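# Roll the paper-loaded cart through a door and park it

## Task

Push the utility cart through the self-closing door into the other room and leave it in the yellow-taped bay, with all four of its wheels inside the tape and none resting on the tape line. By the end, the case of copy paper must sit in the cart's top tray without any part of it overhanging the tray's edges. The door must be closed at the end. Either robot or both may be used. If any robot falls over or is left leaning, the task fails.

## Robot and tools

ROBOTS. There are two identical Hello Robot Stretch 4 units, r1 and r2. Each has an omni-wheel base, a lift that slides up a mast, and one arm that telescopes forward and ends in a wrist and a gripper. Each robot is about 1.6 m tall, and its base rim lies within 0.23 m of the base origin. Each one reports everything in its own frames, so only camera images, lidar_m and wrist_depth_mm show where the robots stand relative to each other. Robots must never squeeze or ram one another; once two bases touch, even a few more millimetres of driving counts as a hard press and ends the scene. A gripper closing on the other robot's fingers counts the same way. Objects touching a robot do not count. Identical base commands can differ by up to about 3 cm per metre between the robots, which matters if both carry one load.

FRAMES AND UNITS. Lengths are in metres, angles in radians. Base frame: origin on the floor below the base centre, x forward, y left, z up; hand_pose is reported here and may be slightly off. The odometry frame is the base frame where the scene began; base_odometry in it counts wheel turns only, so slipping shows as travel. Heading is positive to the left, -3.142 to 3.142. If turned_by_wheels and turned_by_imu for one move differ by over about 0.1 rad, the base likely slipped or bumped something. base_tilt is in degrees, with forward and right positive and an offset of up to about 3 degrees.

TOOL move. Arguments: r1, r2, cameras, blocking. blocking must be false or the call is refused. Each robot entry may hold base, joints, speeds, pace and contact_limits, or end_of_arm alone. base takes an offset from where the base last measured itself: translate_m (forward positive, -2 to 2), strafe_m (left positive, -2 to 2), or rotate_rad (counter-clockwise positive, -3.2 to 3.2). translate_m and strafe_m may be combined for a straight diagonal drive; rotate_rad must go alone. joints are absolute targets: lift_m 0 to 1.2; arm_m 0 to 0.55; wrist_yaw_rad -1.134 to 4.276 (0 forward, positive left, 3.14 folded back); wrist_pitch_rad -1.117 to 4.259 (0 level, 1.57 pointing down); wrist_roll_rad -1.117 to 4.259 (positive clockwise seen from behind); gripper_m -0.038 to 0.141, the fingertip gap, off by up to 0.015. Joint targets past a limit are clipped and reported; other out-of-range values are refused, and unknown keys make the call invalid. pace is slow, default, fast or max (base up to 0.1, 0.3, 0.4, 0.6 m/s); a high lift caps base speed. speeds sets per-joint top speeds (not gripper). contact_limits, 0 to 1 (default 0.5), for arm_m, lift_m, translate_m, strafe_m or rotate_rad, given next to its own command; a base limit stays until the next base command. end_of_arm "enable_torque" revives limp wrist or gripper motors. Motions in one call start together; the call returns within about half a second while robots keep moving. A new move replaces only the targets it names. One action lasts at most 15 s; moves end as time_out after 14 s. cameras lists names such as r1_head_camera, r2_wrist_camera or "all".

TOOL wait(seconds 0 to 10, cameras) lets the scene run and returns state, returning early once any running move finishes. stop brakes every running motion and rebrakes slack wheels. zoom_image takes camera and region [x0, y0, x1, y1] in pixels (max 504 square) of that camera's newest image. finished_scene takes scene, the current scene number; it cannot be undone, and the goal must hold with no robot help afterwards.

RESULTS. Per robot: joint_positions, hand_pose, base_odometry, base_tilt, lidar_m (12 distances, sector 1 straight ahead, counter-clockwise, 4 left, 7 behind, 10 right; "-" means nothing seen or closer than 0.25 m; thin legs and glass may be missed), wrist_depth_mm (7x7 grid of depths, 100 to 2000 mm), motor_effort (percent, peak in brackets), servo_current (mA), base_status and joint_status, and on_its_own. The line "move: r1 done; r2 ..." summarises motions. "as last shown" marks a robot not named in the action; its statuses read "not commanded". Statuses: done, moving, off_target (may still push), contact_stop (held back, now slack), time_out, limit_stop_at_own_body, limit_stop_at_tilt (lean over 6 degrees; robot goes slack), torque_fault. A refused call, or any stop you did not command, cancels the rest of that reply's move, wait and finished_scene calls.

GRIPPING. Close to at least 0.015 under the object's width; about 0.06 under resists tugs. To hook behind a handle or bar, send -0.02 or lower. A grip shows as raised gripper servo_current, not in gripper_m. Open before turning the base or wrist while the fingers straddle a rim.

AVOID. Lift below about 0.2 with the gripper above the base, and sharp upward tilt combined with roll or right yaw, invite self-collision. Turning or driving with over 1 kg held at arm_m above 0.2, especially fast, can tip the robot; so can a hard steady push or pull. For lifting loads keep lift_m's contact limit at 0.15 per kg or so (0.3 for 2 kg). Use low contact limits when pushing the cart or door, never slam the door, and don't let the paper case fall or overhang. The scene keeps running while you deliberate, and something may occasionally nudge a loose object.

Each tool is called after "Call:" as name(argument=value, ...) on one line, values as JSON.

## Session

Call:
move()

Scene clock: 0.00 s.
r1.base_odometry: x=+0.000 y=+0.000 heading=+0.000
r1.turned_by_wheels: +0.000
r1.turned_by_imu: +0.000
r1.base_tilt: forward=-1.6 right=+1.3
r1.lidar_m: 1.92 2.25 3.81 1.93 0.97 0.84 0.83 0.93 0.77 0.76 0.93 1.59
r1.base_status: not commanded
r1.joint_positions: lift_m=+0.127 arm_m=+0.000 wrist_yaw_rad=+3.089 wrist_pitch_rad=+0.002 wrist_roll_rad=+0.000 gripper_m=+0.056
r1.joint_status: not commanded
r1.measured_speeds: all 0
r1.motor_effort: lift_m=+20 arm_m=-4 wheel_0=+0 wheel_1=+1 wheel_2=+1
r1.servo_current: wrist_yaw_rad=39 wrist_pitch_rad=46 wrist_roll_rad=65 gripper_m=39
r1.hand_pose: x=-0.1125 y=+0.1024 z=+0.3046 quat_wxyz=(+0.026, -0.001, +0.000, +1.000) (m; r1's base frame)
r1.wrist_depth_mm: 137 138 - - - - - / 113 139 - - - - - / 117 140 224 - - - - / 137 161 - - - - - / - - - - - - - / - - 191 - 187 - - / 842 759 750 788 788 732 768
r2.base_odometry: x=+0.000 y=+0.000 heading=+0.000
r2.turned_by_wheels: +0.000
r2.turned_by_imu: +0.000
r2.base_tilt: forward=-0.6 right=+0.1
r2.lidar_m: 2.02 1.45 1.40 1.49 2.01 2.22 2.34 3.17 1.60 3.62 2.59 2.46
r2.base_status: not commanded
r2.joint_positions: lift_m=+0.295 arm_m=+0.000 wrist_yaw_rad=+3.133 wrist_pitch_rad=+0.002 wrist_roll_rad=+0.000 gripper_m=+0.056
r2.joint_status: not commanded
r2.measured_speeds: all 0
r2.motor_effort: lift_m=+18 arm_m=-4 wheel_0=+0 wheel_1=-1 wheel_2=+0
r2.servo_current: wrist_yaw_rad=46 wrist_pitch_rad=39 wrist_roll_rad=46 gripper_m=59
r2.hand_pose: x=-0.1167 y=+0.0898 z=+0.4727 quat_wxyz=(+0.004, -0.001, +0.000, +1.000) (m; r2's base frame)
r2.wrist_depth_mm: - 140 - - - - - / - 126 150 - - - - / - 130 185 - - - - / 144 143 272 - - - - / 229 - - - - - - / 226 1576 196 1576 190 1618 1464 / 226 1060 1138 - - 1025 1060
pictures: r1_head_camera, r1_head_left_camera, r1_head_right_camera, r1_wrist_camera, r2_head_camera, r2_head_left_camera, r2_head_right_camera, r2_wrist_camera
Images, in order (width x height): r1_head_camera 420x560, r1_head_left_camera 420x672, r1_head_right_camera 420x672, r1_wrist_camera 616x392, r2_head_camera 420x560, r2_head_left_camera 420x672, r2_head_right_camera 420x672, r2_wrist_camera 616x392.

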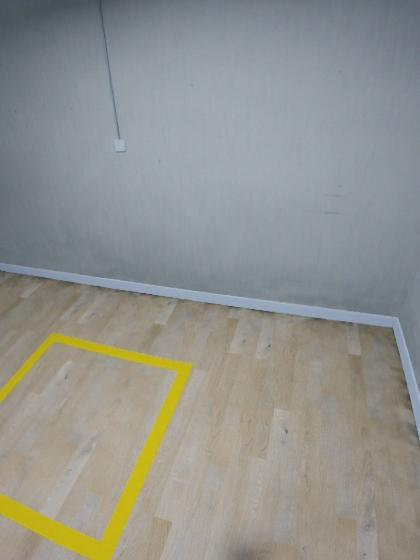

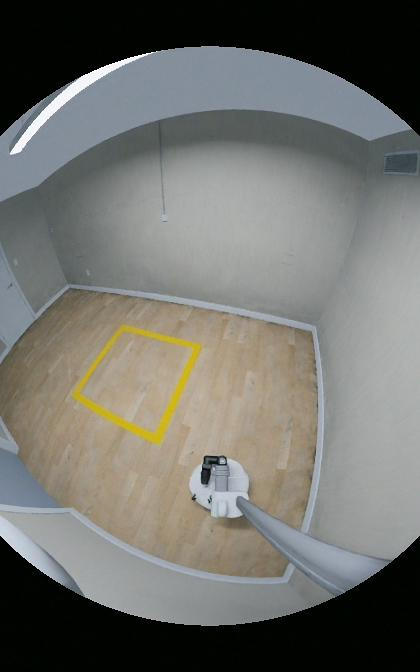

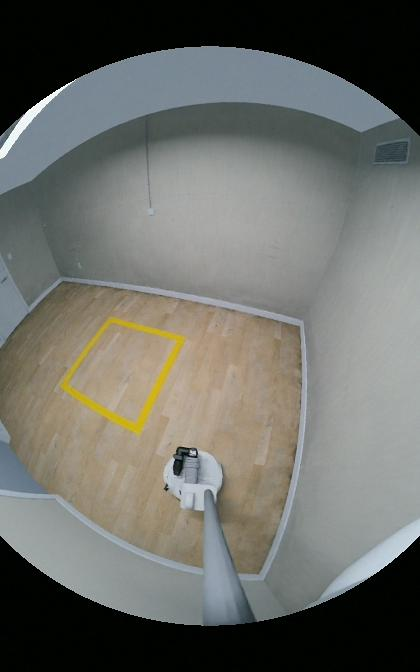

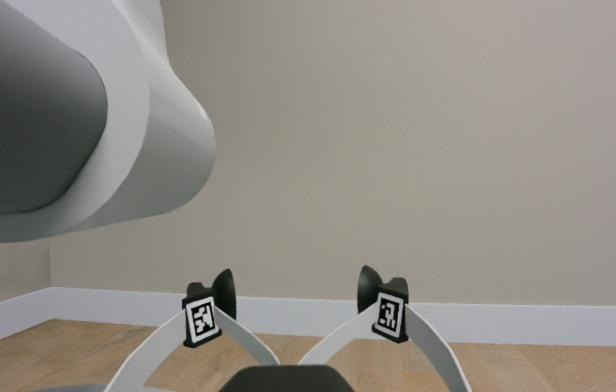

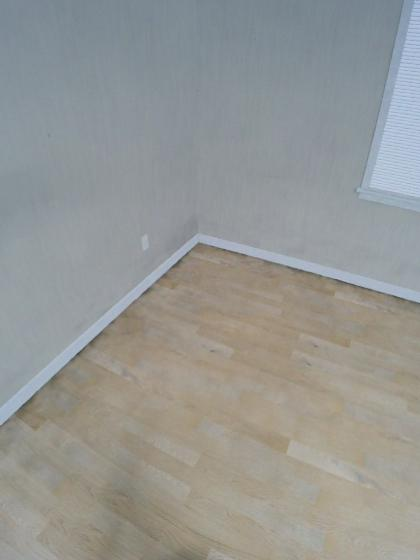

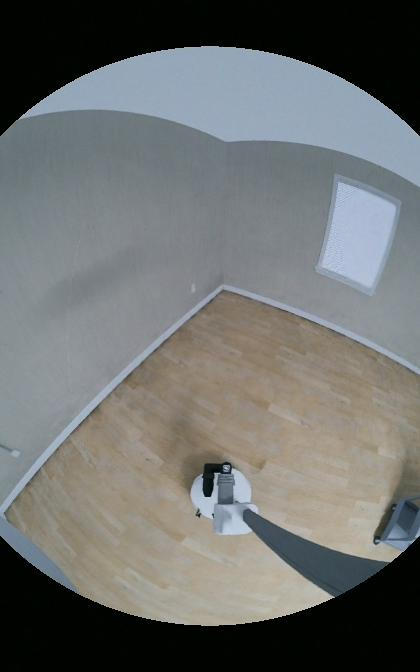

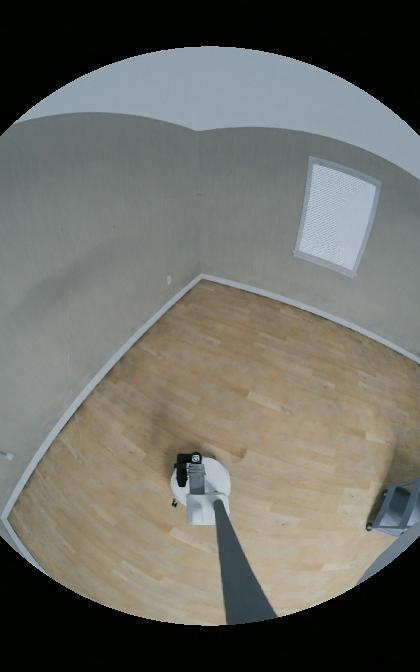

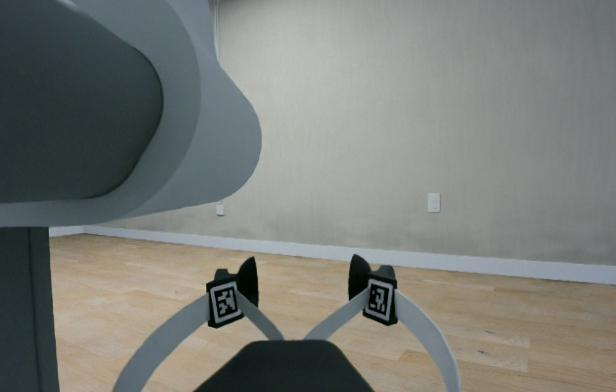

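Call:
move(blocking=false, r1={"base":{"rotate_rad":1.4}}, r2={"base":{"rotate_rad":-1.6}})

Call:
wait(seconds=2, cameras=["r1_head_left_camera","r1_head_camera","r2_head_camera","r2_head_left_camera","r2_head_right_camera"])

Scene clock: 3.73 s.
move: r1 moving; r2 moving
r1.base_odometry: x=+0.000 y=+0.000 heading=+0.252
r1.turned_by_wheels: +0.252
r1.turned_by_imu: +0.252
r1.base_tilt: forward=-1.6 right=+1.2
r1.lidar_m: 1.98 2.71 3.66 1.25 0.89 0.80 0.87 0.80 0.77 0.82 1.11 1.92
r1.base_status: rotate_rad moving
r1.joint_positions: lift_m=+0.127 arm_m=+0.000 wrist_yaw_rad=+3.089 wrist_pitch_rad=+0.002 wrist_roll_rad=+0.000 gripper_m=+0.056
r1.joint_status: not commanded
r1.measured_speeds: translate_m=-0.001 strafe_m=-0.001 rotate_rad=+0.980 lift_m=+0.000 arm_m=+0.000 wrist_yaw_rad=+0.000 wrist_pitch_rad=+0.000 wrist_roll_rad=+0.000
r1.motor_effort: lift_m=+20(20) arm_m=-4(4) wheel_0=-8(9) wheel_1=-6(9) wheel_2=-7(7)
r1.servo_current: wrist_yaw_rad=59(59) wrist_pitch_rad=39(46) wrist_roll_rad=46(59) gripper_m=39(39)
r1.hand_pose: x=-0.1125 y=+0.1024 z=+0.3046 quat_wxyz=(+0.026, -0.001, +0.000, +1.000) (m; r1's base frame)
r1.wrist_depth_mm: 136 138 - - - - - / 113 139 - - - - - / 114 139 226 - - - - / 137 162 - - - - - / - - - - - - - / - 1060 190 - 187 - - / 778 750 750 798 750 699 732
r2.base_odometry: x=+0.000 y=+0.000 heading=-0.252
r2.turned_by_wheels: -0.252
r2.turned_by_imu: -0.244
r2.base_tilt: forward=-0.7 right=+0.1
r2.lidar_m: 2.52 1.62 1.40 1.40 1.67 2.23 2.24 2.64 1.59 1.63 2.93 2.49
r2.base_status: rotate_rad moving
r2.joint_positions: lift_m=+0.295 arm_m=+0.000 wrist_yaw_rad=+3.133 wrist_pitch_rad=+0.002 wrist_roll_rad=+0.000 gripper_m=+0.056
r2.joint_status: not commanded
r2.measured_speeds: translate_m=+0.000 strafe_m=+0.000 rotate_rad=-0.974 lift_m=+0.000 arm_m=+0.000 wrist_yaw_rad=+0.000 wrist_pitch_rad=+0.000 wrist_roll_rad=+0.000
r2.motor_effort: lift_m=+18(18) arm_m=-4(4) wheel_0=+8(9) wheel_1=+8(10) wheel_2=+9(11)
r2.servo_current: wrist_yaw_rad=33(52) wrist_pitch_rad=39(46) wrist_roll_rad=52(52) gripper_m=39(59)
r2.hand_pose: x=-0.1167 y=+0.0898 z=+0.4727 quat_wxyz=(+0.004, -0.001, +0.000, +1.000) (m; r2's base frame)
r2.wrist_depth_mm: - 141 - - - - - / - 127 150 - - - - / - 130 184 - - - - / 144 143 272 - - - - / 229 - - - - - - / 227 1576 196 1576 190 1661 1464 / 226 1060 1138 - - 1060 1060
pictures: none

Scene clock: 5.20 s.
earlier move: r1 done; r2 moving
r1.base_odometry: x=+0.000 y=+0.000 heading=+1.399
r1.turned_by_wheels: +1.148
r1.turned_by_imu: +1.154
r1.base_tilt: forward=-1.6 right=+1.3
r1.lidar_m: 2.67 1.14 0.86 0.83 0.91 0.79 0.77 0.83 1.23 1.94 2.05 2.99
r1.base_status: done
r1.joint_positions: lift_m=+0.127 arm_m=+0.000 wrist_yaw_rad=+3.089 wrist_pitch_rad=+0.002 wrist_roll_rad=+0.000 gripper_m=+0.056
r1.joint_status: not commanded
r1.measured_speeds: all 0
r1.motor_effort: lift_m=+20(20) arm_m=-4(4) wheel_0=-3(10) wheel_1=-2(9) wheel_2=-1(8)
r1.servo_current: wrist_yaw_rad=52(65) wrist_pitch_rad=39(52) wrist_roll_rad=46(65) gripper_m=39(46)
r1.hand_pose: x=-0.1125 y=+0.1024 z=+0.3046 quat_wxyz=(+0.026, -0.001, +0.000, +1.000) (m; r1's base frame)
r1.wrist_depth_mm: 136 139 - - - - - / 113 139 - - - - - / 118 140 229 - - - - / 137 162 - - - - - / - - - - - - - / - - 190 - 188 - - / 788 707 759 143 759 778 809
r2.base_odometry: x=+0.000 y=+0.000 heading=-1.599
r2.turned_by_wheels: -1.347
r2.turned_by_imu: -1.311
r2.base_tilt: forward=-0.7 right=+0.0
r2.lidar_m: 3.61 2.63 2.47 2.07 1.47 1.40 1.48 2.02 2.22 2.29 3.08 1.61
r2.base_status: rotate_rad moving
r2.joint_positions: lift_m=+0.295 arm_m=+0.000 wrist_yaw_rad=+3.133 wrist_pitch_rad=+0.002 wrist_roll_rad=+0.000 gripper_m=+0.056
r2.joint_status: not commanded
r2.measured_speeds: all 0
r2.motor_effort: lift_m=+18(18) arm_m=-4(4) wheel_0=+7(11) wheel_1=+2(11) wheel_2=+5(11)
r2.servo_current: wrist_yaw_rad=39(59) wrist_pitch_rad=39(46) wrist_roll_rad=52(52) gripper_m=46(59)
r2.hand_pose: x=-0.1167 y=+0.0898 z=+0.4727 quat_wxyz=(+0.004, -0.001, +0.000, +1.000) (m; r2's base frame)
r2.wrist_depth_mm: - 141 - - - - - / - 126 141 - - - - / - 129 185 - - - - / 144 143 226 - - - - / 230 - - - - - - / 228 1576 196 1336 190 - - / 226 1060 1138 - - 1060 1060
wait: 1.47 of 2 s (r1 has come to rest)
pictures: r1_head_camera, r1_head_left_camera, r2_head_camera, r2_head_left_camera, r2_head_right_camera
Images, in order (width x height): r1_head_camera 420x560, r1_head_left_camera 420x672, r2_head_camera 420x560, r2_head_left_camera 420x672, r2_head_right_camera 420x672.

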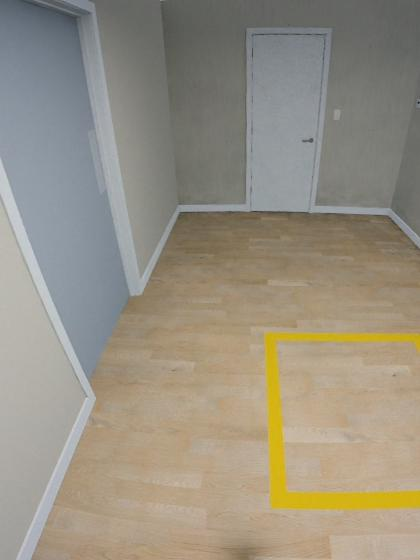

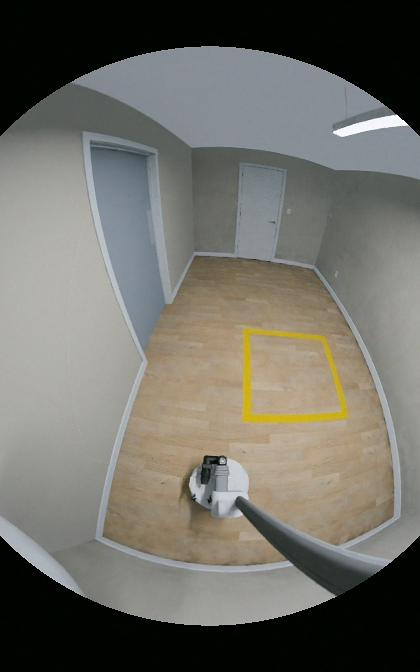

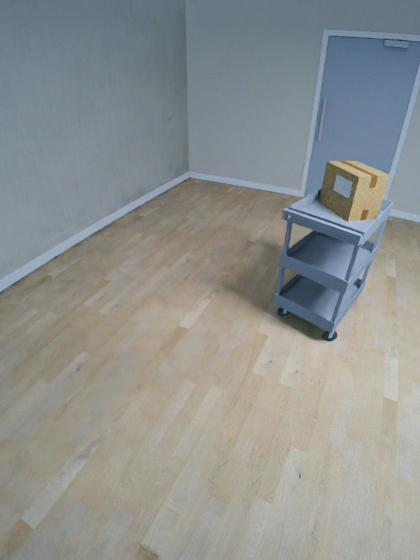

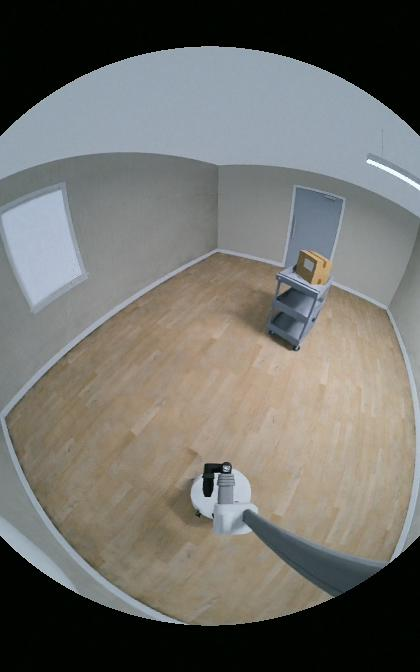

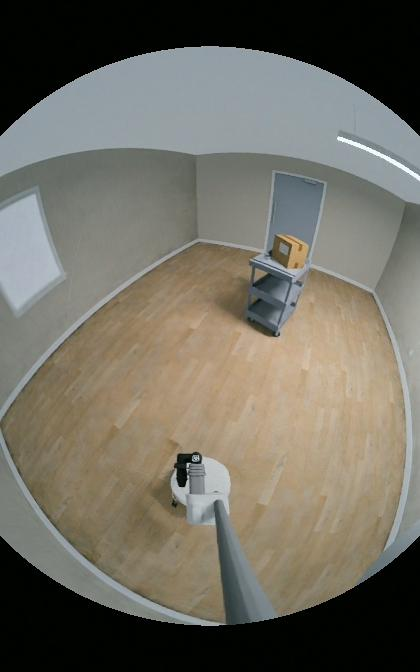

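Call:
move(blocking=false, r1={"joints":{"wrist_yaw_rad":1.57,"lift_m":0.8}}, r2={"base":{"rotate_rad":-0.52},"joints":{"wrist_yaw_rad":0,"lift_m":0.8}})

Call:
wait(seconds=2.5)

Call:
wait(seconds=0.5, cameras=["all"])

Scene clock: 34.90 s.
earlier move: r2 done
move: r1 moving; r2 moving
r1.base_odometry: x=+0.000 y=+0.000 heading=+1.399
r1.turned_by_wheels: +0.000
r1.turned_by_imu: +0.000
r1.base_tilt: forward=-1.6 right=+1.2
r1.lidar_m: 2.65 1.17 0.86 0.84 0.91 0.80 0.76 0.81 1.25 1.91 2.04 2.96
r1.base_status: not commanded
r1.joint_positions: lift_m=+0.164 arm_m=+0.000 wrist_yaw_rad=+2.503 wrist_pitch_rad=+0.002 wrist_roll_rad=+0.000 gripper_m=+0.056
r1.joint_status: lift_m moving; wrist_yaw_rad moving
r1.measured_speeds: translate_m=+0.000 strafe_m=+0.000 rotate_rad=+0.000 lift_m=+0.146 arm_m=+0.000 wrist_yaw_rad=-1.820 wrist_pitch_rad=+0.000 wrist_roll_rad=+0.000
r1.motor_effort: lift_m=+27(27) arm_m=-4(4) wheel_0=-3(4) wheel_1=-2(3) wheel_2=-2(2)
r1.servo_current: wrist_yaw_rad=91(111) wrist_pitch_rad=33(46) wrist_roll_rad=46(65) gripper_m=39(46)
r1.hand_pose: x=-0.0085 y=+0.2421 z=+0.3421 quat_wxyz=(+0.314, -0.001, +0.000, +0.949) (m; r1's base frame)
r1.wrist_depth_mm: - - - - - - - / - - - - - - - / - - - - - - - / - - - - - - - / - - - - - - - / - - 190 - 187 - - / - 152 809 866 842 130 -
r2.base_odometry: x=+0.000 y=+0.000 heading=-1.851
r2.turned_by_wheels: -0.252
r2.turned_by_imu: -0.245
r2.base_tilt: forward=-0.7 right=+0.0
r2.lidar_m: 1.63 2.92 2.50 2.51 1.64 1.40 1.41 1.64 2.22 2.23 2.56 1.62
r2.base_status: rotate_rad moving
r2.joint_positions: lift_m=+0.333 arm_m=+0.000 wrist_yaw_rad=+2.570 wrist_pitch_rad=+0.002 wrist_roll_rad=+0.000 gripper_m=+0.056
r2.joint_status: lift_m moving; wrist_yaw_rad moving
r2.measured_speeds: translate_m=+0.001 strafe_m=+0.000 rotate_rad=-0.968 lift_m=+0.146 arm_m=+0.000 wrist_yaw_rad=-1.739 wrist_pitch_rad=+0.000 wrist_roll_rad=+0.000
r2.motor_effort: lift_m=+22(23) arm_m=-4(4) wheel_0=+3(11) wheel_1=+9(9) wheel_2=+10(11)
r2.servo_current: wrist_yaw_rad=98(130) wrist_pitch_rad=46(46) wrist_roll_rad=39(59) gripper_m=46(52)
r2.hand_pose: x=-0.0243 y=+0.2295 z=+0.5104 quat_wxyz=(+0.282, -0.001, +0.000, +0.959) (m; r2's base frame)
r2.wrist_depth_mm: - - - - - - - / - - - - - - - / 242 - - - - - - / - - - - - - - / - - - - - - - / - - 190 171 190 1464 1499 / 1205 1118 1229 - - 1098 1138
pictures: none

Scene clock: 37.37 s.
earlier move: r1 moving; r2 done
r1.base_odometry: x=+0.000 y=+0.000 heading=+1.399
r1.turned_by_wheels: +0.000
r1.turned_by_imu: +0.000
r1.base_tilt: forward=-1.6 right=+1.3
r1.lidar_m: 2.68 1.15 0.85 0.84 0.90 0.79 0.78 0.83 1.22 1.91 2.07 2.99
r1.base_status: not commanded
r1.joint_positions: lift_m=+0.788 arm_m=+0.000 wrist_yaw_rad=+1.573 wrist_pitch_rad=+0.002 wrist_roll_rad=+0.000 gripper_m=+0.056
r1.joint_status: lift_m moving; wrist_yaw_rad moving
r1.measured_speeds: translate_m=+0.000 strafe_m=+0.000 rotate_rad=+0.000 lift_m=+0.087 arm_m=+0.000 wrist_yaw_rad=+0.000 wrist_pitch_rad=+0.000 wrist_roll_rad=+0.000
r1.motor_effort: lift_m=+25(29) arm_m=-4(4) wheel_0=-3(4) wheel_1=-2(3) wheel_2=-2(2)
r1.servo_current: wrist_yaw_rad=39(124) wrist_pitch_rad=46(52) wrist_roll_rad=33(65) gripper_m=39(52)
r1.hand_pose: x=+0.2578 y=+0.2886 z=+0.9659 quat_wxyz=(+0.706, -0.001, +0.001, +0.708) (m; r1's base frame)
r1.wrist_depth_mm: - - - - - - - / - - - - - - - / - - - - - - - / - - - - - - - / - - - - - - - / - - 190 - 187 - - / - 140 - 137 - - -
r2.base_odometry: x=+0.000 y=+0.000 heading=-2.118
r2.turned_by_wheels: -0.267
r2.turned_by_imu: -0.260
r2.base_tilt: forward=-0.7 right=+0.1
r2.lidar_m: 1.61 3.63 2.60 2.47 2.02 1.49 1.40 1.48 2.00 2.23 2.32 3.14
r2.base_status: done
r2.joint_positions: lift_m=+0.800 arm_m=+0.000 wrist_yaw_rad=+0.003 wrist_pitch_rad=+0.002 wrist_roll_rad=+0.000 gripper_m=+0.056
r2.joint_status: all done
r2.measured_speeds: all 0
r2.motor_effort: lift_m=+21(26) arm_m=-4(4) wheel_0=+5(11) wheel_1=+3(9) wheel_2=+5(11)
r2.servo_current: wrist_yaw_rad=52(156) wrist_pitch_rad=39(46) wrist_roll_rad=46(59) gripper_m=52(52)
r2.hand_pose: x=+0.4596 y=-0.0866 z=+0.9775 quat_wxyz=(+1.000, +0.000, +0.001, +0.001) (m; r2's base frame)
r2.wrist_depth_mm: - - - - - - - / - - - - - - - / - - - - - - - / - - - 1708 - - - / - - - - - - - / - - 196 1708 190 - - / - - - - - - -
wait: 2.47 of 2.5 s (r2 has come to rest)
pictures: none

Scene clock: 37.87 s.
earlier move: r1 moving
r1.base_odometry: x=+0.000 y=+0.000 heading=+1.399
r1.turned_by_wheels: +0.000
r1.turned_by_imu: +0.000
r1.base_tilt: forward=-1.6 right=+1.2
r1.lidar_m: 2.64 1.15 0.84 0.82 0.89 0.78 0.77 0.82 1.23 1.93 2.06 2.95
r1.base_status: not commanded
r1.joint_positions: lift_m=+0.799 arm_m=+0.000 wrist_yaw_rad=+1.573 wrist_pitch_rad=+0.002 wrist_roll_rad=+0.000 gripper_m=+0.056
r1.joint_status: lift_m moving; wrist_yaw_rad moving
r1.measured_speeds: all 0
r1.motor_effort: lift_m=+25(29) arm_m=-4(4) wheel_0=-3(4) wheel_1=-2(3) wheel_2=-2(2)
r1.servo_current: wrist_yaw_rad=46(124) wrist_pitch_rad=39(52) wrist_roll_rad=59(65) gripper_m=39(52)
r1.hand_pose: x=+0.2578 y=+0.2886 z=+0.9771 quat_wxyz=(+0.706, -0.001, +0.001, +0.708) (m; r1's base frame)
r1.wrist_depth_mm: - - - - - - - / - - - - - - - / - - - - - - - / - - - - - - - / - - - - - - - / - - 190 - 187 - - / - 140 - 137 - - -
r2.base_odometry: x=+0.000 y=+0.000 heading=-2.118
r2.turned_by_wheels: +0.000
r2.turned_by_imu: +0.000
r2.base_tilt: forward=-0.7 right=+0.1
r2.lidar_m: 1.61 3.63 2.61 2.49 2.04 1.50 1.39 1.46 1.99 2.21 2.32 3.12
r2.base_status: done
r2.joint_positions: lift_m=+0.800 arm_m=+0.000 wrist_yaw_rad=+0.003 wrist_pitch_rad=+0.002 wrist_roll_rad=+0.000 gripper_m=+0.056
r2.joint_status: all done
r2.measured_speeds: all 0
r2.motor_effort: lift_m=+21(26) arm_m=-4(4) wheel_0=+4(11) wheel_1=+3(9) wheel_2=+5(11)
r2.servo_current: wrist_yaw_rad=52(156) wrist_pitch_rad=39(46) wrist_roll_rad=46(59) gripper_m=52(52)
r2.hand_pose: x=+0.4596 y=-0.0866 z=+0.9775 quat_wxyz=(+1.000, +0.000, +0.001, +0.001) (m; r2's base frame)
r2.wrist_depth_mm: - - - - - - - / - - - - - - - / - - - - - - - / - - - 1756 - - - / - - - - - - - / - - 196 1499 190 - - / - - - - - - -
wait: 0.50 s; no rest
pictures: r1_head_camera, r1_head_left_camera, r1_head_right_camera, r1_wrist_camera, r2_head_camera, r2_head_left_camera, r2_head_right_camera, r2_wrist_camera
Images, in order (width x height): r1_head_camera 420x560, r1_head_left_camera 420x672, r1_head_right_camera 420x672, r1_wrist_camera 616x392, r2_head_camera 420x560, r2_head_left_camera 420x672, r2_head_right_camera 420x672, r2_wrist_camera 616x392.

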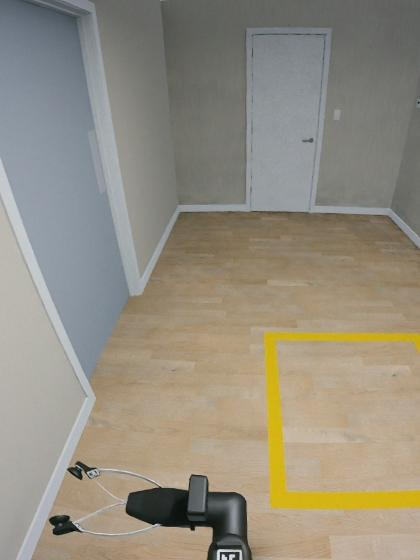

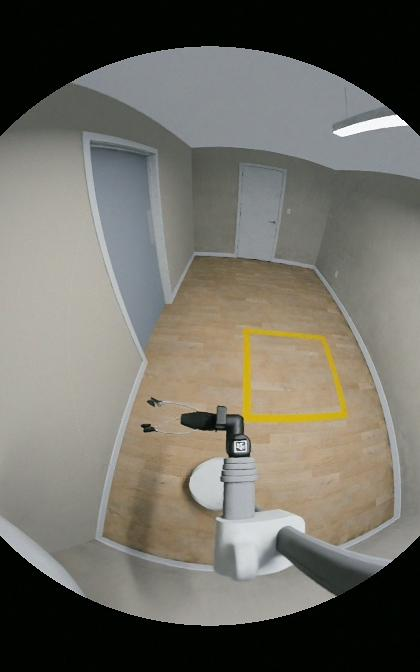

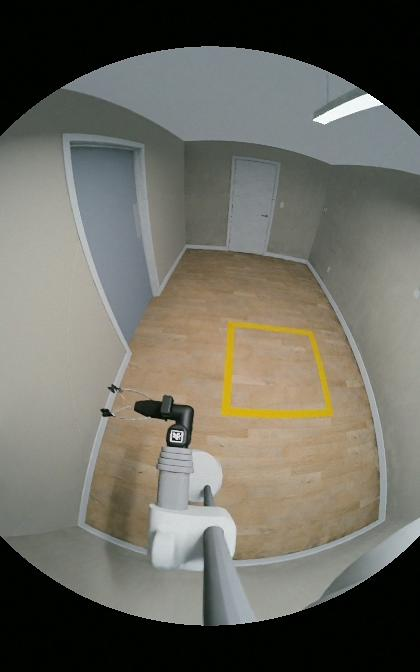

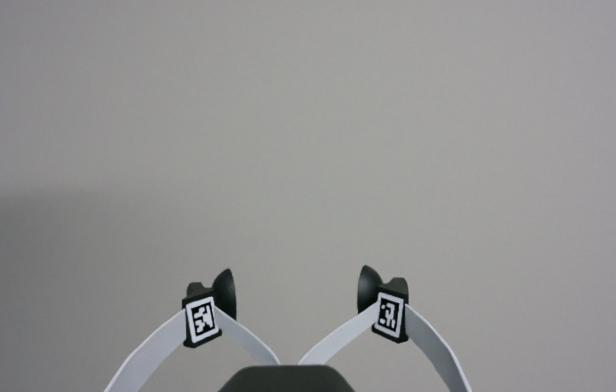

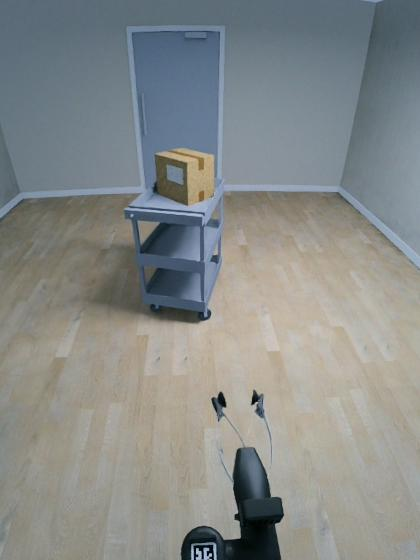

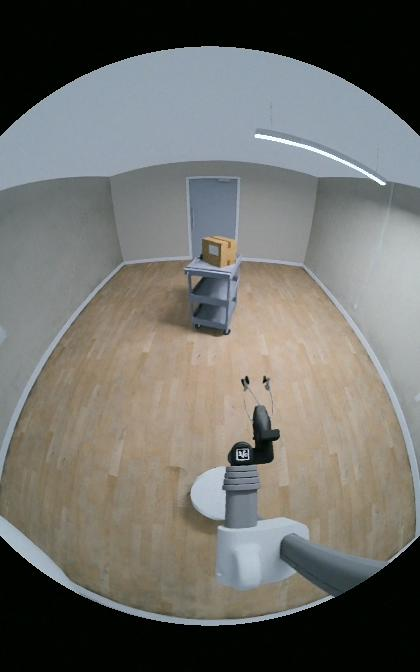

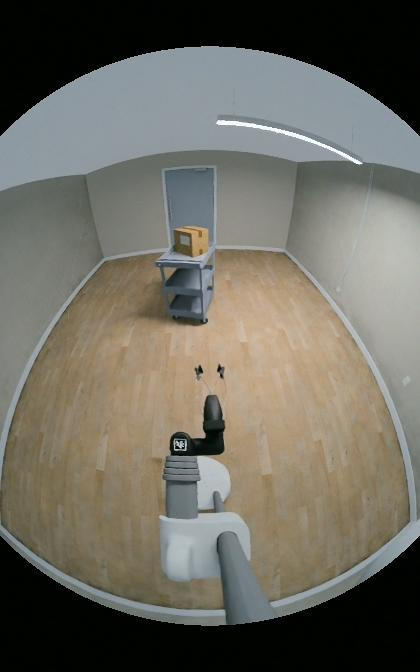

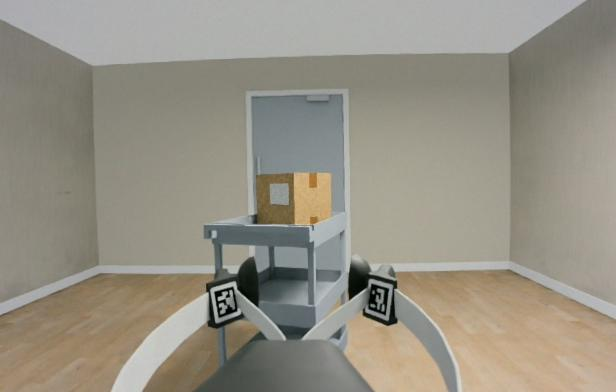

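Call:
zoom_image(camera="r2_wrist_camera", region=[180, 80, 380, 280])

Call:
zoom_image(camera="r2_head_camera", region=[100, 10, 260, 330])

Call:
zoom_image(camera="r1_head_camera", region=[0, 0, 420, 504])

Scaled by 2.520.

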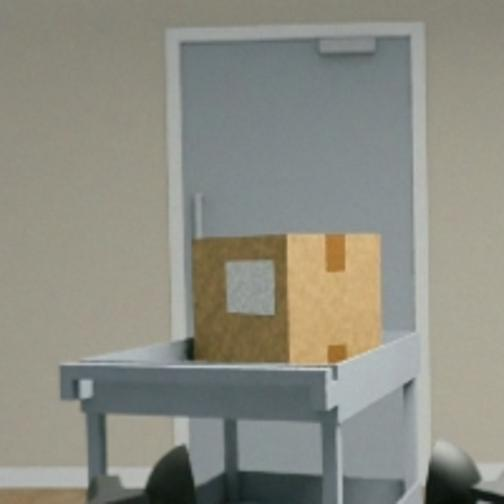

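Scaled by 1.575 from the camera's 420x560 image, which has a finer 1200x1600 frame.

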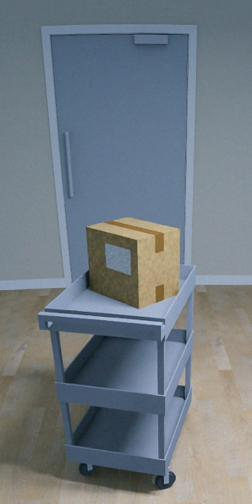

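Scaled by 1.000.

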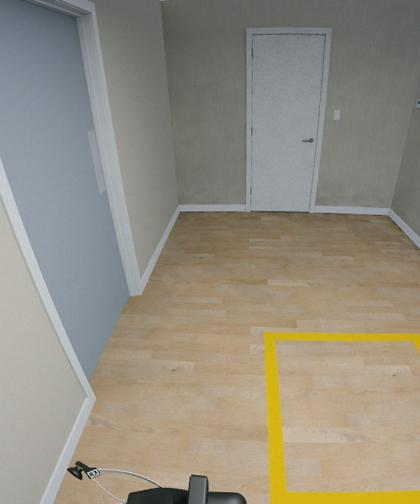

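Call:
move(blocking=false, r1={"base":{"rotate_rad":-0.095},"joints":{"wrist_yaw_rad":0}}, r2={"base":{"strafe_m":-1.25}})

Call:
wait(seconds=1.5)

Call:
move(blocking=false, r1={"base":{"translate_m":1.37}})

Call:
wait(seconds=7)

Call:
wait(seconds=7, cameras=["r1_head_left_camera","r1_head_camera","r2_head_camera"])

Scene clock: 94.17 s.
earlier move: r1 done
move: r1 moving; r2 moving
r1.base_odometry: x=+0.000 y=+0.000 heading=+1.305
r1.turned_by_wheels: -0.095
r1.turned_by_imu: -0.095
r1.base_tilt: forward=-1.6 right=+1.3
r1.lidar_m: 3.73 1.22 0.88 0.83 0.88 0.82 0.77 0.80 1.09 1.93 1.99 2.68
r1.base_status: rotate_rad moving
r1.joint_positions: lift_m=+0.799 arm_m=+0.000 wrist_yaw_rad=+0.983 wrist_pitch_rad=+0.002 wrist_roll_rad=+0.000 gripper_m=+0.056
r1.joint_status: wrist_yaw_rad moving; the others done
r1.measured_speeds: translate_m=+0.000 strafe_m=+0.000 rotate_rad=+0.000 lift_m=+0.000 arm_m=+0.000 wrist_yaw_rad=-1.820 wrist_pitch_rad=+0.000 wrist_roll_rad=+0.000
r1.motor_effort: lift_m=+25(25) arm_m=-4(4) wheel_0=+2(6) wheel_1=+2(6) wheel_2=+1(6)
r1.servo_current: wrist_yaw_rad=59(124) wrist_pitch_rad=39(52) wrist_roll_rad=46(78) gripper_m=39(52)
r1.hand_pose: x=+0.4035 y=+0.1916 z=+0.9771 quat_wxyz=(+0.882, +0.000, +0.001, +0.472) (m; r1's base frame)
r1.wrist_depth_mm: - - - - - - 1708 / - - - - - - 1708 / - - - - - - 1708 / - - - - - - 1808 / - - - - - - 1661 / - - 190 - 187 - 1756 / - 141 - 137 - - 1863
r2.base_odometry: x=-0.031 y=+0.019 heading=-2.118
r2.turned_by_wheels: +0.000
r2.turned_by_imu: +0.000
r2.base_tilt: forward=-0.7 right=+0.0
r2.lidar_m: 1.62 3.68 2.62 2.52 2.04 1.50 1.39 1.47 2.00 2.18 2.28 3.10
r2.base_status: strafe_m moving
r2.joint_positions: lift_m=+0.800 arm_m=+0.000 wrist_yaw_rad=+0.003 wrist_pitch_rad=+0.002 wrist_roll_rad=+0.000 gripper_m=+0.056
r2.joint_status: not commanded
r2.measured_speeds: translate_m=+0.001 strafe_m=-0.141 rotate_rad=-0.003 lift_m=+0.000 arm_m=+0.000 wrist_yaw_rad=+0.000 wrist_pitch_rad=+0.000 wrist_roll_rad=+0.000
r2.motor_effort: lift_m=+21(21) arm_m=-4(4) wheel_0=+11(12) wheel_1=-11(11) wheel_2=+0(3)
r2.servo_current: wrist_yaw_rad=39(59) wrist_pitch_rad=46(46) wrist_roll_rad=46(59) gripper_m=52(59)
r2.hand_pose: x=+0.4596 y=-0.0866 z=+0.9775 quat_wxyz=(+1.000, +0.000, +0.001, +0.001) (m; r2's base frame)
r2.wrist_depth_mm: - - - - - - - / - - - - - - - / - - - - - - - / - - - 1756 - - - / - - - - - - - / - - 196 1808 190 - - / - - - - - - -
pictures: none

Scene clock: 95.17 s.
earlier move: r1 done; r2 moving
r1.base_odometry: x=+0.000 y=+0.000 heading=+1.305
r1.turned_by_wheels: +0.000
r1.turned_by_imu: +0.000
r1.base_tilt: forward=-1.6 right=+1.3
r1.lidar_m: 3.70 1.24 0.90 0.83 0.86 0.79 0.77 0.80 1.11 1.93 1.98 2.69
r1.base_status: done
r1.joint_positions: lift_m=+0.799 arm_m=+0.000 wrist_yaw_rad=+0.003 wrist_pitch_rad=+0.002 wrist_roll_rad=+0.000 gripper_m=+0.056
r1.joint_status: all done
r1.measured_speeds: all 0
r1.motor_effort: lift_m=+25(25) arm_m=-4(4) wheel_0=+1(6) wheel_1=+1(6) wheel_2=+1(6)
r1.servo_current: wrist_yaw_rad=65(124) wrist_pitch_rad=39(52) wrist_roll_rad=46(78) gripper_m=46(52)
r1.hand_pose: x=+0.4596 y=-0.0866 z=+0.9771 quat_wxyz=(+1.000, +0.000, +0.001, +0.001) (m; r1's base frame)
r1.wrist_depth_mm: 1708 - - - - - - / 1756 - - - - - - / 1756 - - - - - - / 1808 - - - - - - / 1863 - - - - - - / 1756 - 194 - 187 - - / - 1863 - 153 - - -
r2.base_odometry: x=-0.252 y=+0.153 heading=-2.118
r2.turned_by_wheels: +0.000
r2.turned_by_imu: +0.000
r2.base_tilt: forward=-0.7 right=+0.1
r2.lidar_m: 1.62 1.75 2.90 2.78 2.03 1.47 1.40 1.47 1.98 1.91 2.02 2.74
r2.base_status: strafe_m moving
r2.joint_positions: lift_m=+0.800 arm_m=+0.000 wrist_yaw_rad=+0.003 wrist_pitch_rad=+0.002 wrist_roll_rad=+0.000 gripper_m=+0.056
r2.joint_status: not commanded
r2.measured_speeds: translate_m=+0.000 strafe_m=-0.300 rotate_rad=+0.001 lift_m=+0.000 arm_m=+0.000 wrist_yaw_rad=+0.000 wrist_pitch_rad=+0.000 wrist_roll_rad=+0.000
r2.motor_effort: lift_m=+21(21) arm_m=-4(4) wheel_0=+7(14) wheel_1=-8(12) wheel_2=+0(3)
r2.servo_current: wrist_yaw_rad=52(59) wrist_pitch_rad=46(46) wrist_roll_rad=52(59) gripper_m=46(59)
r2.hand_pose: x=+0.4596 y=-0.0866 z=+0.9775 quat_wxyz=(+1.000, +0.000, +0.001, +0.001) (m; r2's base frame)
r2.wrist_depth_mm: - - - - - - - / - - - - - - - / - - - - - - - / - - 1756 - - - - / - - - - - - - / - - 193 - 190 - - / - - - - - - -
wait: 1.00 of 1.5 s (r1 has come to rest)
pictures: none

Scene clock: 95.67 s.
earlier move: r2 moving
move: r1 moving
r1.base_odometry: x=+0.008 y=+0.030 heading=+1.305
r1.turned_by_wheels: +0.000
r1.turned_by_imu: +0.000
r1.base_tilt: forward=-1.6 right=+1.3
r1.lidar_m: 3.72 1.24 0.88 0.83 0.89 0.84 0.79 0.85 1.17 1.93 1.99 2.70
r1.base_status: translate_m moving
r1.joint_positions: lift_m=+0.799 arm_m=+0.000 wrist_yaw_rad=+0.003 wrist_pitch_rad=+0.002 wrist_roll_rad=+0.000 gripper_m=+0.056
r1.joint_status: not commanded
r1.measured_speeds: translate_m=+0.123 strafe_m=+0.000 rotate_rad=+0.000 lift_m=+0.000 arm_m=+0.000 wrist_yaw_rad=+0.000 wrist_pitch_rad=+0.000 wrist_roll_rad=+0.000
r1.motor_effort: lift_m=+25(25) arm_m=-4(4) wheel_0=+7(9) wheel_1=+6(7) wheel_2=-9(10)
r1.servo_current: wrist_yaw_rad=39(65) wrist_pitch_rad=39(52) wrist_roll_rad=39(65) gripper_m=39(46)
r1.hand_pose: x=+0.4596 y=-0.0866 z=+0.9771 quat_wxyz=(+1.000, +0.000, +0.001, +0.001) (m; r1's base frame)
r1.wrist_depth_mm: - - - - - - - / 1756 - - - - - - / 1708 - - - - - - / 1756 - - - - - - / 1756 - - - - - - / 1708 - 193 - 187 - - / 1756 - - 153 - - -
r2.base_odometry: x=-0.380 y=+0.231 heading=-2.118
r2.turned_by_wheels: +0.000
r2.turned_by_imu: +0.000
r2.base_tilt: forward=-0.7 right=+0.1
r2.lidar_m: 1.68 1.67 3.10 2.94 2.04 1.50 1.41 1.46 1.88 1.76 1.84 2.52
r2.base_status: strafe_m moving
r2.joint_positions: lift_m=+0.800 arm_m=+0.000 wrist_yaw_rad=+0.003 wrist_pitch_rad=+0.002 wrist_roll_rad=+0.000 gripper_m=+0.056
r2.joint_status: not commanded
r2.measured_speeds: translate_m=+0.000 strafe_m=-0.300 rotate_rad=+0.001 lift_m=+0.000 arm_m=+0.000 wrist_yaw_rad=+0.000 wrist_pitch_rad=+0.000 wrist_roll_rad=+0.000
r2.motor_effort: lift_m=+21(21) arm_m=-4(4) wheel_0=+5(12) wheel_1=-8(9) wheel_2=+0(2)
r2.servo_current: wrist_yaw_rad=46(59) wrist_pitch_rad=33(46) wrist_roll_rad=46(52) gripper_m=39(52)
r2.hand_pose: x=+0.4596 y=-0.0866 z=+0.9775 quat_wxyz=(+1.000, +0.000, +0.001, +0.001) (m; r2's base frame)
r2.wrist_depth_mm: - - - - - - - / - - - - - - - / - - - - - - - / - - 1808 - - - - / - - - - - - - / - - 193 - 190 - - / - 1983 - - - - -
pictures: none

Scene clock: 99.17 s.
earlier move: r1 moving; r2 done
r1.base_odometry: x=+0.268 y=+0.985 heading=+1.305
r1.turned_by_wheels: +0.000
r1.turned_by_imu: +0.000
r1.base_tilt: forward=-1.6 right=+1.3
r1.lidar_m: 2.91 1.38 1.00 0.86 0.89 1.23 1.79 1.84 2.01 1.89 1.96 2.70
r1.base_status: translate_m moving
r1.joint_positions: lift_m=+0.800 arm_m=+0.000 wrist_yaw_rad=+0.003 wrist_pitch_rad=+0.002 wrist_roll_rad=+0.000 gripper_m=+0.056
r1.joint_status: not commanded
r1.measured_speeds: translate_m=+0.300 strafe_m=+0.000 rotate_rad=-0.002 lift_m=+0.000 arm_m=+0.000 wrist_yaw_rad=+0.000 wrist_pitch_rad=+0.000 wrist_roll_rad=+0.000
r1.motor_effort: lift_m=+25(25) arm_m=-4(4) wheel_0=+3(9) wheel_1=+4(8) wheel_2=-4(10)
r1.servo_current: wrist_yaw_rad=52(72) wrist_pitch_rad=39(52) wrist_roll_rad=59(65) gripper_m=46(52)
r1.hand_pose: x=+0.4595 y=-0.0867 z=+0.9771 quat_wxyz=(+1.000, +0.000, +0.001, +0.001) (m; r1's base frame)
r1.wrist_depth_mm: - - - - - - - / - - - - - - - / - - - - - - - / - - - - - - - / - - - - - - - / - - 195 - 188 - - / - - - 154 - - -
r2.base_odometry: x=-1.067 y=+0.650 heading=-2.118
r2.turned_by_wheels: +0.000
r2.turned_by_imu: -0.001
r2.base_tilt: forward=-0.7 right=+0.1
r2.lidar_m: 3.72 2.04 3.93 3.73 2.01 1.48 1.39 1.44 0.98 0.97 1.01 1.43
r2.base_status: done
r2.joint_positions: lift_m=+0.800 arm_m=+0.000 wrist_yaw_rad=+0.003 wrist_pitch_rad=+0.002 wrist_roll_rad=+0.000 gripper_m=+0.056
r2.joint_status: not commanded
r2.measured_speeds: all 0
r2.motor_effort: lift_m=+21(21) arm_m=-4(4) wheel_0=+2(12) wheel_1=-1(9) wheel_2=+0(2)
r2.servo_current: wrist_yaw_rad=59(59) wrist_pitch_rad=39(46) wrist_roll_rad=46(65) gripper_m=46(59)
r2.hand_pose: x=+0.4596 y=-0.0866 z=+0.9775 quat_wxyz=(+1.000, +0.000, +0.001, +0.001) (m; r2's base frame)
r2.wrist_depth_mm: - - - - - - - / - - - - - - - / - - - - - - - / 1863 - - - - - - / - - - - - - - / - - 196 - 190 - - / 1808 1983 - - - - -
wait: 3.50 of 7 s (r2 has come to rest)
pictures: none

Scene clock: 101.23 s.
earlier move: r1 done
r1.base_odometry: x=+0.360 y=+1.322 heading=+1.305
r1.turned_by_wheels: +0.000
r1.turned_by_imu: +0.001
r1.base_tilt: forward=-1.6 right=+1.3
r1.lidar_m: 2.54 1.29 1.02 0.95 0.90 1.21 2.12 2.23 2.01 1.90 1.95 2.65
r1.base_status: done
r1.joint_positions: lift_m=+0.800 arm_m=+0.000 wrist_yaw_rad=+0.003 wrist_pitch_rad=+0.002 wrist_roll_rad=+0.000 gripper_m=+0.056
r1.joint_status: not commanded
r1.measured_speeds: all 0
r1.motor_effort: lift_m=+25(25) arm_m=-4(4) wheel_0=+2(9) wheel_1=+3(8) wheel_2=+2(10)
r1.servo_current: wrist_yaw_rad=46(72) wrist_pitch_rad=46(52) wrist_roll_rad=39(72) gripper_m=33(52)
r1.hand_pose: x=+0.4595 y=-0.0867 z=+0.9771 quat_wxyz=(+1.000, +0.000, +0.001, +0.001) (m; r1's base frame)
r1.wrist_depth_mm: - - - - - - - / - - - - - - - / - - - - - - - / - - - - - - - / - - - - - - - / - - 193 - 187 - - / - 1983 - 153 - - -
r2.base_odometry: x=-1.067 y=+0.650 heading=-2.118
r2.turned_by_wheels: +0.000
r2.turned_by_imu: +0.000
r2.base_tilt: forward=-0.6 right=+0.1
r2.lidar_m: 3.69 2.02 3.96 3.72 2.05 1.44 1.38 1.44 1.05 0.97 1.03 1.38
r2.base_status: done
r2.joint_positions: lift_m=+0.800 arm_m=+0.000 wrist_yaw_rad=+0.003 wrist_pitch_rad=+0.002 wrist_roll_rad=+0.000 gripper_m=+0.056
r2.joint_status: not commanded
r2.measured_speeds: all 0
r2.motor_effort: lift_m=+21(21) arm_m=-4(4) wheel_0=+2(12) wheel_1=+0(9) wheel_2=+0(2)
r2.servo_current: wrist_yaw_rad=46(59) wrist_pitch_rad=46(46) wrist_roll_rad=39(65) gripper_m=52(59)
r2.hand_pose: x=+0.4596 y=-0.0866 z=+0.9775 quat_wxyz=(+1.000, +0.000, +0.001, +0.001) (m; r2's base frame)
r2.wrist_depth_mm: - - - - - - - / - - - - - - - / - - - - - - - / 1808 - - - - - - / - - - - - - - / - - 196 - 191 - - / 1756 1863 - - - - -
wait: 2.07 of 7 s (r1 has come to rest)
pictures: r1_head_camera, r1_head_left_camera, r2_head_camera
Images, in order (width x height): r1_head_camera 420x560, r1_head_left_camera 420x672, r2_head_camera 420x560.

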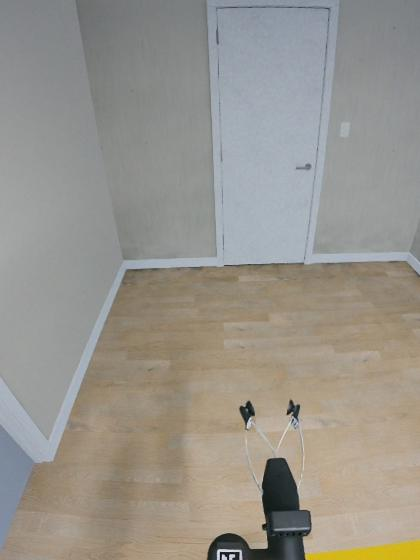

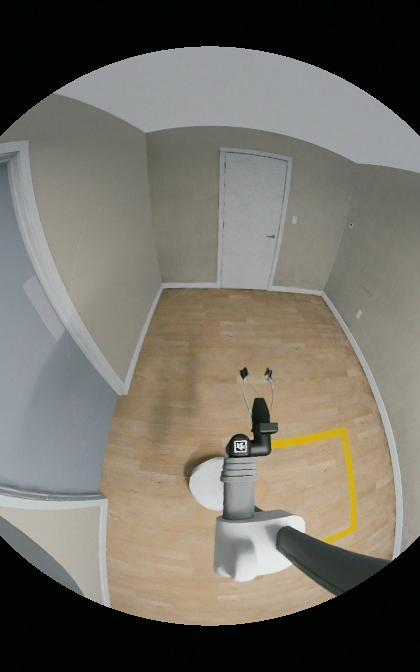

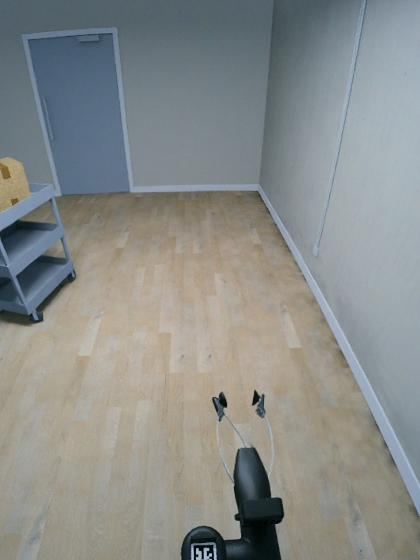

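Call:
move(blocking=false, r1={"base":{"rotate_rad":1.57}}, r2={"base":{"translate_m":1.9}})

Call:
wait(seconds=6)

Call:
wait(seconds=7, cameras=["r1_head_left_camera","r1_head_camera","r1_wrist_camera","r2_head_camera","r2_head_left_camera","r2_wrist_camera"])

Scene clock: 108.90 s.
move: r1 moving; r2 moving
r1.base_odometry: x=+0.360 y=+1.322 heading=+1.557
r1.turned_by_wheels: +0.251
r1.turned_by_imu: +0.252
r1.base_tilt: forward=-1.6 right=+1.3
r1.lidar_m: 1.92 1.12 0.96 0.93 1.01 1.68 2.13 2.27 1.92 1.92 2.16 2.56
r1.base_status: rotate_rad moving
r1.joint_positions: lift_m=+0.800 arm_m=+0.000 wrist_yaw_rad=+0.002 wrist_pitch_rad=+0.002 wrist_roll_rad=+0.000 gripper_m=+0.056
r1.joint_status: not commanded
r1.measured_speeds: translate_m=+0.000 strafe_m=+0.000 rotate_rad=+0.979 lift_m=+0.000 arm_m=+0.000 wrist_yaw_rad=+0.000 wrist_pitch_rad=+0.000 wrist_roll_rad=+0.000
r1.motor_effort: lift_m=+25(25) arm_m=-4(4) wheel_0=-7(8) wheel_1=-7(7) wheel_2=-6(7)
r1.servo_current: wrist_yaw_rad=39(65) wrist_pitch_rad=46(52) wrist_roll_rad=46(59) gripper_m=46(46)
r1.hand_pose: x=+0.4595 y=-0.0867 z=+0.9771 quat_wxyz=(+1.000, +0.000, +0.001, +0.001) (m; r1's base frame)
r1.wrist_depth_mm: - - - - - - - / - - - - - - - / - - - - - - - / - - - - - - - / - - - - - - - / - - 192 - 187 - - / - 151 - 153 - - -
r2.base_odometry: x=-1.083 y=+0.624 heading=-2.118
r2.turned_by_wheels: +0.000
r2.turned_by_imu: +0.001
r2.base_tilt: forward=-0.6 right=+0.1
r2.lidar_m: 3.67 2.01 3.94 3.72 2.08 1.50 1.40 1.43 1.03 0.97 1.02 1.41
r2.base_status: translate_m moving
r2.joint_positions: lift_m=+0.800 arm_m=+0.000 wrist_yaw_rad=+0.003 wrist_pitch_rad=+0.002 wrist_roll_rad=+0.000 gripper_m=+0.056
r2.joint_status: not commanded
r2.measured_speeds: translate_m=+0.122 strafe_m=+0.001 rotate_rad=+0.000 lift_m=+0.000 arm_m=+0.000 wrist_yaw_rad=+0.000 wrist_pitch_rad=+0.000 wrist_roll_rad=+0.000
r2.motor_effort: lift_m=+21(21) arm_m=-4(4) wheel_0=+7(10) wheel_1=+7(8) wheel_2=-12(13)
r2.servo_current: wrist_yaw_rad=39(52) wrist_pitch_rad=39(46) wrist_roll_rad=46(65) gripper_m=46(52)
r2.hand_pose: x=+0.4596 y=-0.0866 z=+0.9775 quat_wxyz=(+1.000, +0.000, +0.001, +0.001) (m; r2's base frame)
r2.wrist_depth_mm: - - - - - - - / - - - - - - - / - - - - - - - / 1756 - - - - - - / - - - - - - - / - - 196 - 191 - - / 1808 1921 - - - - -
pictures: none

Scene clock: 110.47 s.
earlier move: r1 done; r2 moving
r1.base_odometry: x=+0.360 y=+1.322 heading=+2.875
r1.turned_by_wheels: +1.318
r1.turned_by_imu: +1.326
r1.base_tilt: forward=-1.6 right=+1.3
r1.lidar_m: 0.93 0.91 1.23 2.13 2.20 1.99 1.90 1.96 2.64 2.55 1.31 1.00
r1.base_status: done
r1.joint_positions: lift_m=+0.800 arm_m=+0.000 wrist_yaw_rad=+0.002 wrist_pitch_rad=+0.002 wrist_roll_rad=+0.000 gripper_m=+0.056
r1.joint_status: not commanded
r1.measured_speeds: all 0
r1.motor_effort: lift_m=+24(25) arm_m=-4(4) wheel_0=-1(10) wheel_1=-1(9) wheel_2=+0(8)
r1.servo_current: wrist_yaw_rad=52(65) wrist_pitch_rad=39(52) wrist_roll_rad=46(65) gripper_m=46(46)
r1.hand_pose: x=+0.4595 y=-0.0867 z=+0.9771 quat_wxyz=(+1.000, +0.000, +0.001, +0.001) (m; r1's base frame)
r1.wrist_depth_mm: 654 - - - - - 759 / 661 741 - - - - 741 / 654 741 - - - - 768 / 654 741 - - - - 759 / 661 732 - - - - - / 668 723 190 - 187 - - / 661 715 - 137 - - -
r2.base_odometry: x=-1.296 y=+0.274 heading=-2.118
r2.turned_by_wheels: +0.000
r2.turned_by_imu: +0.000
r2.base_tilt: forward=-0.7 right=+0.1
r2.lidar_m: 3.71 1.68 1.70 3.74 2.65 1.94 1.81 1.41 1.02 0.97 1.00 1.39
r2.base_status: translate_m moving
r2.joint_positions: lift_m=+0.800 arm_m=+0.000 wrist_yaw_rad=+0.003 wrist_pitch_rad=+0.002 wrist_roll_rad=+0.000 gripper_m=+0.056
r2.joint_status: not commanded
r2.measured_speeds: translate_m=+0.301 strafe_m=+0.000 rotate_rad=-0.001 lift_m=+0.000 arm_m=+0.000 wrist_yaw_rad=+0.000 wrist_pitch_rad=+0.000 wrist_roll_rad=+0.000
r2.motor_effort: lift_m=+21(21) arm_m=-4(4) wheel_0=+7(11) wheel_1=+6(9) wheel_2=-8(15)
r2.servo_current: wrist_yaw_rad=33(59) wrist_pitch_rad=46(46) wrist_roll_rad=46(65) gripper_m=39(59)
r2.hand_pose: x=+0.4596 y=-0.0866 z=+0.9775 quat_wxyz=(+1.000, +0.000, +0.001, +0.001) (m; r2's base frame)
r2.wrist_depth_mm: - - - - - - - / - - - - - - - / - - - - - - - / - - - - - - - / - - - - - - - / - - 196 - 191 - - / 1756 - - - - - -
wait: 1.57 of 6 s (r1 has come to rest)
pictures: none

Scene clock: 116.23 s.
earlier move: r2 done
r1.base_odometry: x=+0.360 y=+1.322 heading=+2.875
r1.turned_by_wheels: +0.000
r1.turned_by_imu: +0.000
r1.base_tilt: forward=-1.6 right=+1.3
r1.lidar_m: 0.95 0.93 1.23 2.13 2.21 2.00 1.88 1.97 2.67 2.57 1.32 1.02
r1.base_status: done
r1.joint_positions: lift_m=+0.800 arm_m=+0.000 wrist_yaw_rad=+0.002 wrist_pitch_rad=+0.002 wrist_roll_rad=+0.000 gripper_m=+0.056
r1.joint_status: not commanded
r1.measured_speeds: all 0
r1.motor_effort: lift_m=+24(25) arm_m=-4(4) wheel_0=-1(10) wheel_1=-2(9) wheel_2=+0(8)
r1.servo_current: wrist_yaw_rad=59(65) wrist_pitch_rad=46(52) wrist_roll_rad=52(78) gripper_m=39(52)
r1.hand_pose: x=+0.4595 y=-0.0867 z=+0.9771 quat_wxyz=(+1.000, +0.000, +0.001, +0.001) (m; r1's base frame)
r1.wrist_depth_mm: 640 - - - - - 750 / 654 741 - - - - 759 / 668 723 - - - - 759 / 661 741 - - - - 759 / 661 741 - - - - - / 661 707 190 - 187 - - / 654 707 - 136 - - -
r2.base_odometry: x=-2.055 y=-0.972 heading=-2.118
r2.turned_by_wheels: +0.000
r2.turned_by_imu: +0.002
r2.base_tilt: forward=-0.7 right=+0.0
r2.lidar_m: 2.51 2.62 1.08 1.06 3.91 3.45 3.35 1.39 1.02 0.96 0.99 1.36
r2.base_status: done
r2.joint_positions: lift_m=+0.800 arm_m=+0.000 wrist_yaw_rad=+0.003 wrist_pitch_rad=+0.002 wrist_roll_rad=+0.000 gripper_m=+0.056
r2.joint_status: not commanded
r2.measured_speeds: all 0
r2.motor_effort: lift_m=+21(21) arm_m=-4(4) wheel_0=+3(11) wheel_1=+2(9) wheel_2=-3(15)
r2.servo_current: wrist_yaw_rad=52(65) wrist_pitch_rad=39(46) wrist_roll_rad=39(65) gripper_m=46(59)
r2.hand_pose: x=+0.4596 y=-0.0866 z=+0.9775 quat_wxyz=(+1.000, +0.000, +0.001, +0.001) (m; r2's base frame)
r2.wrist_depth_mm: - - - - - - - / - - - - - - - / - - - - - - - / - - - - - - - / - - - - - - - / - - 196 - 191 - - / - - - - - - -
wait: 5.77 of 7 s (r2 has come to rest)
pictures: r1_head_camera, r1_head_left_camera, r1_wrist_camera, r2_head_camera, r2_head_left_camera, r2_wrist_camera
Images, in order (width x height): r1_head_camera 420x560, r1_head_left_camera 420x672, r1_wrist_camera 616x392, r2_head_camera 420x560, r2_head_left_camera 420x672, r2_wrist_camera 616x392.

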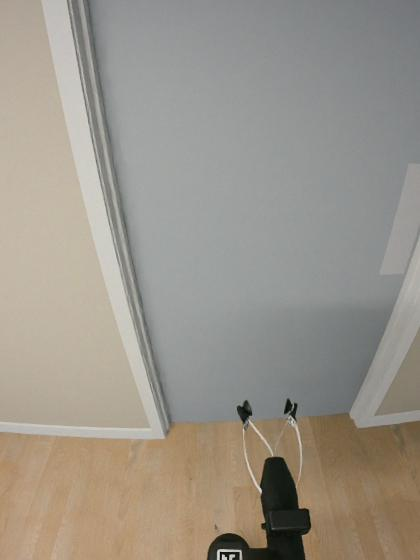

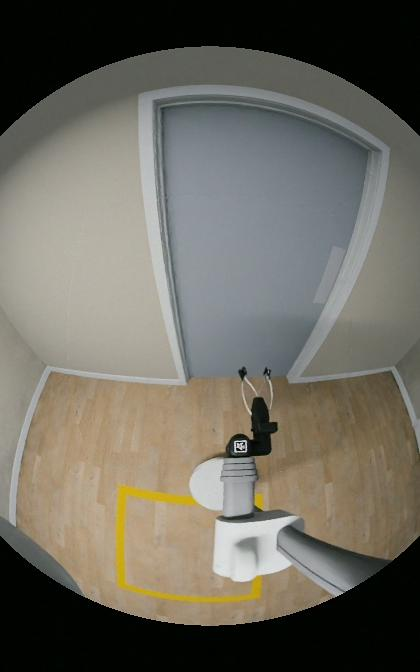

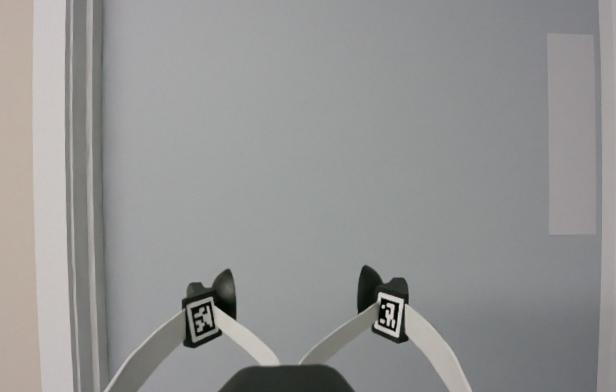

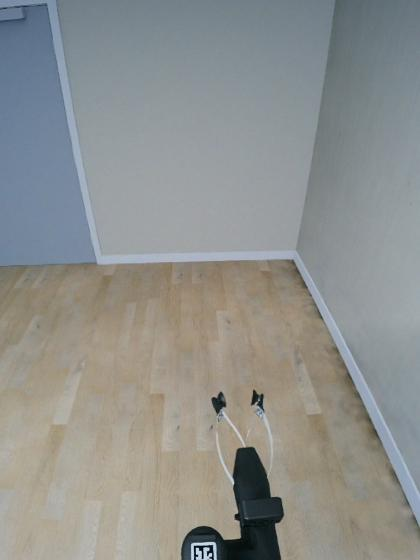

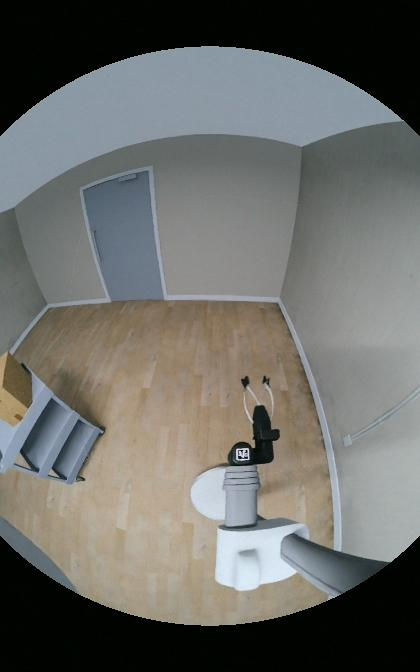

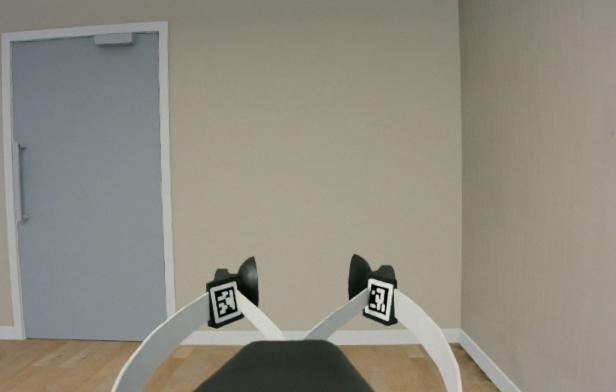

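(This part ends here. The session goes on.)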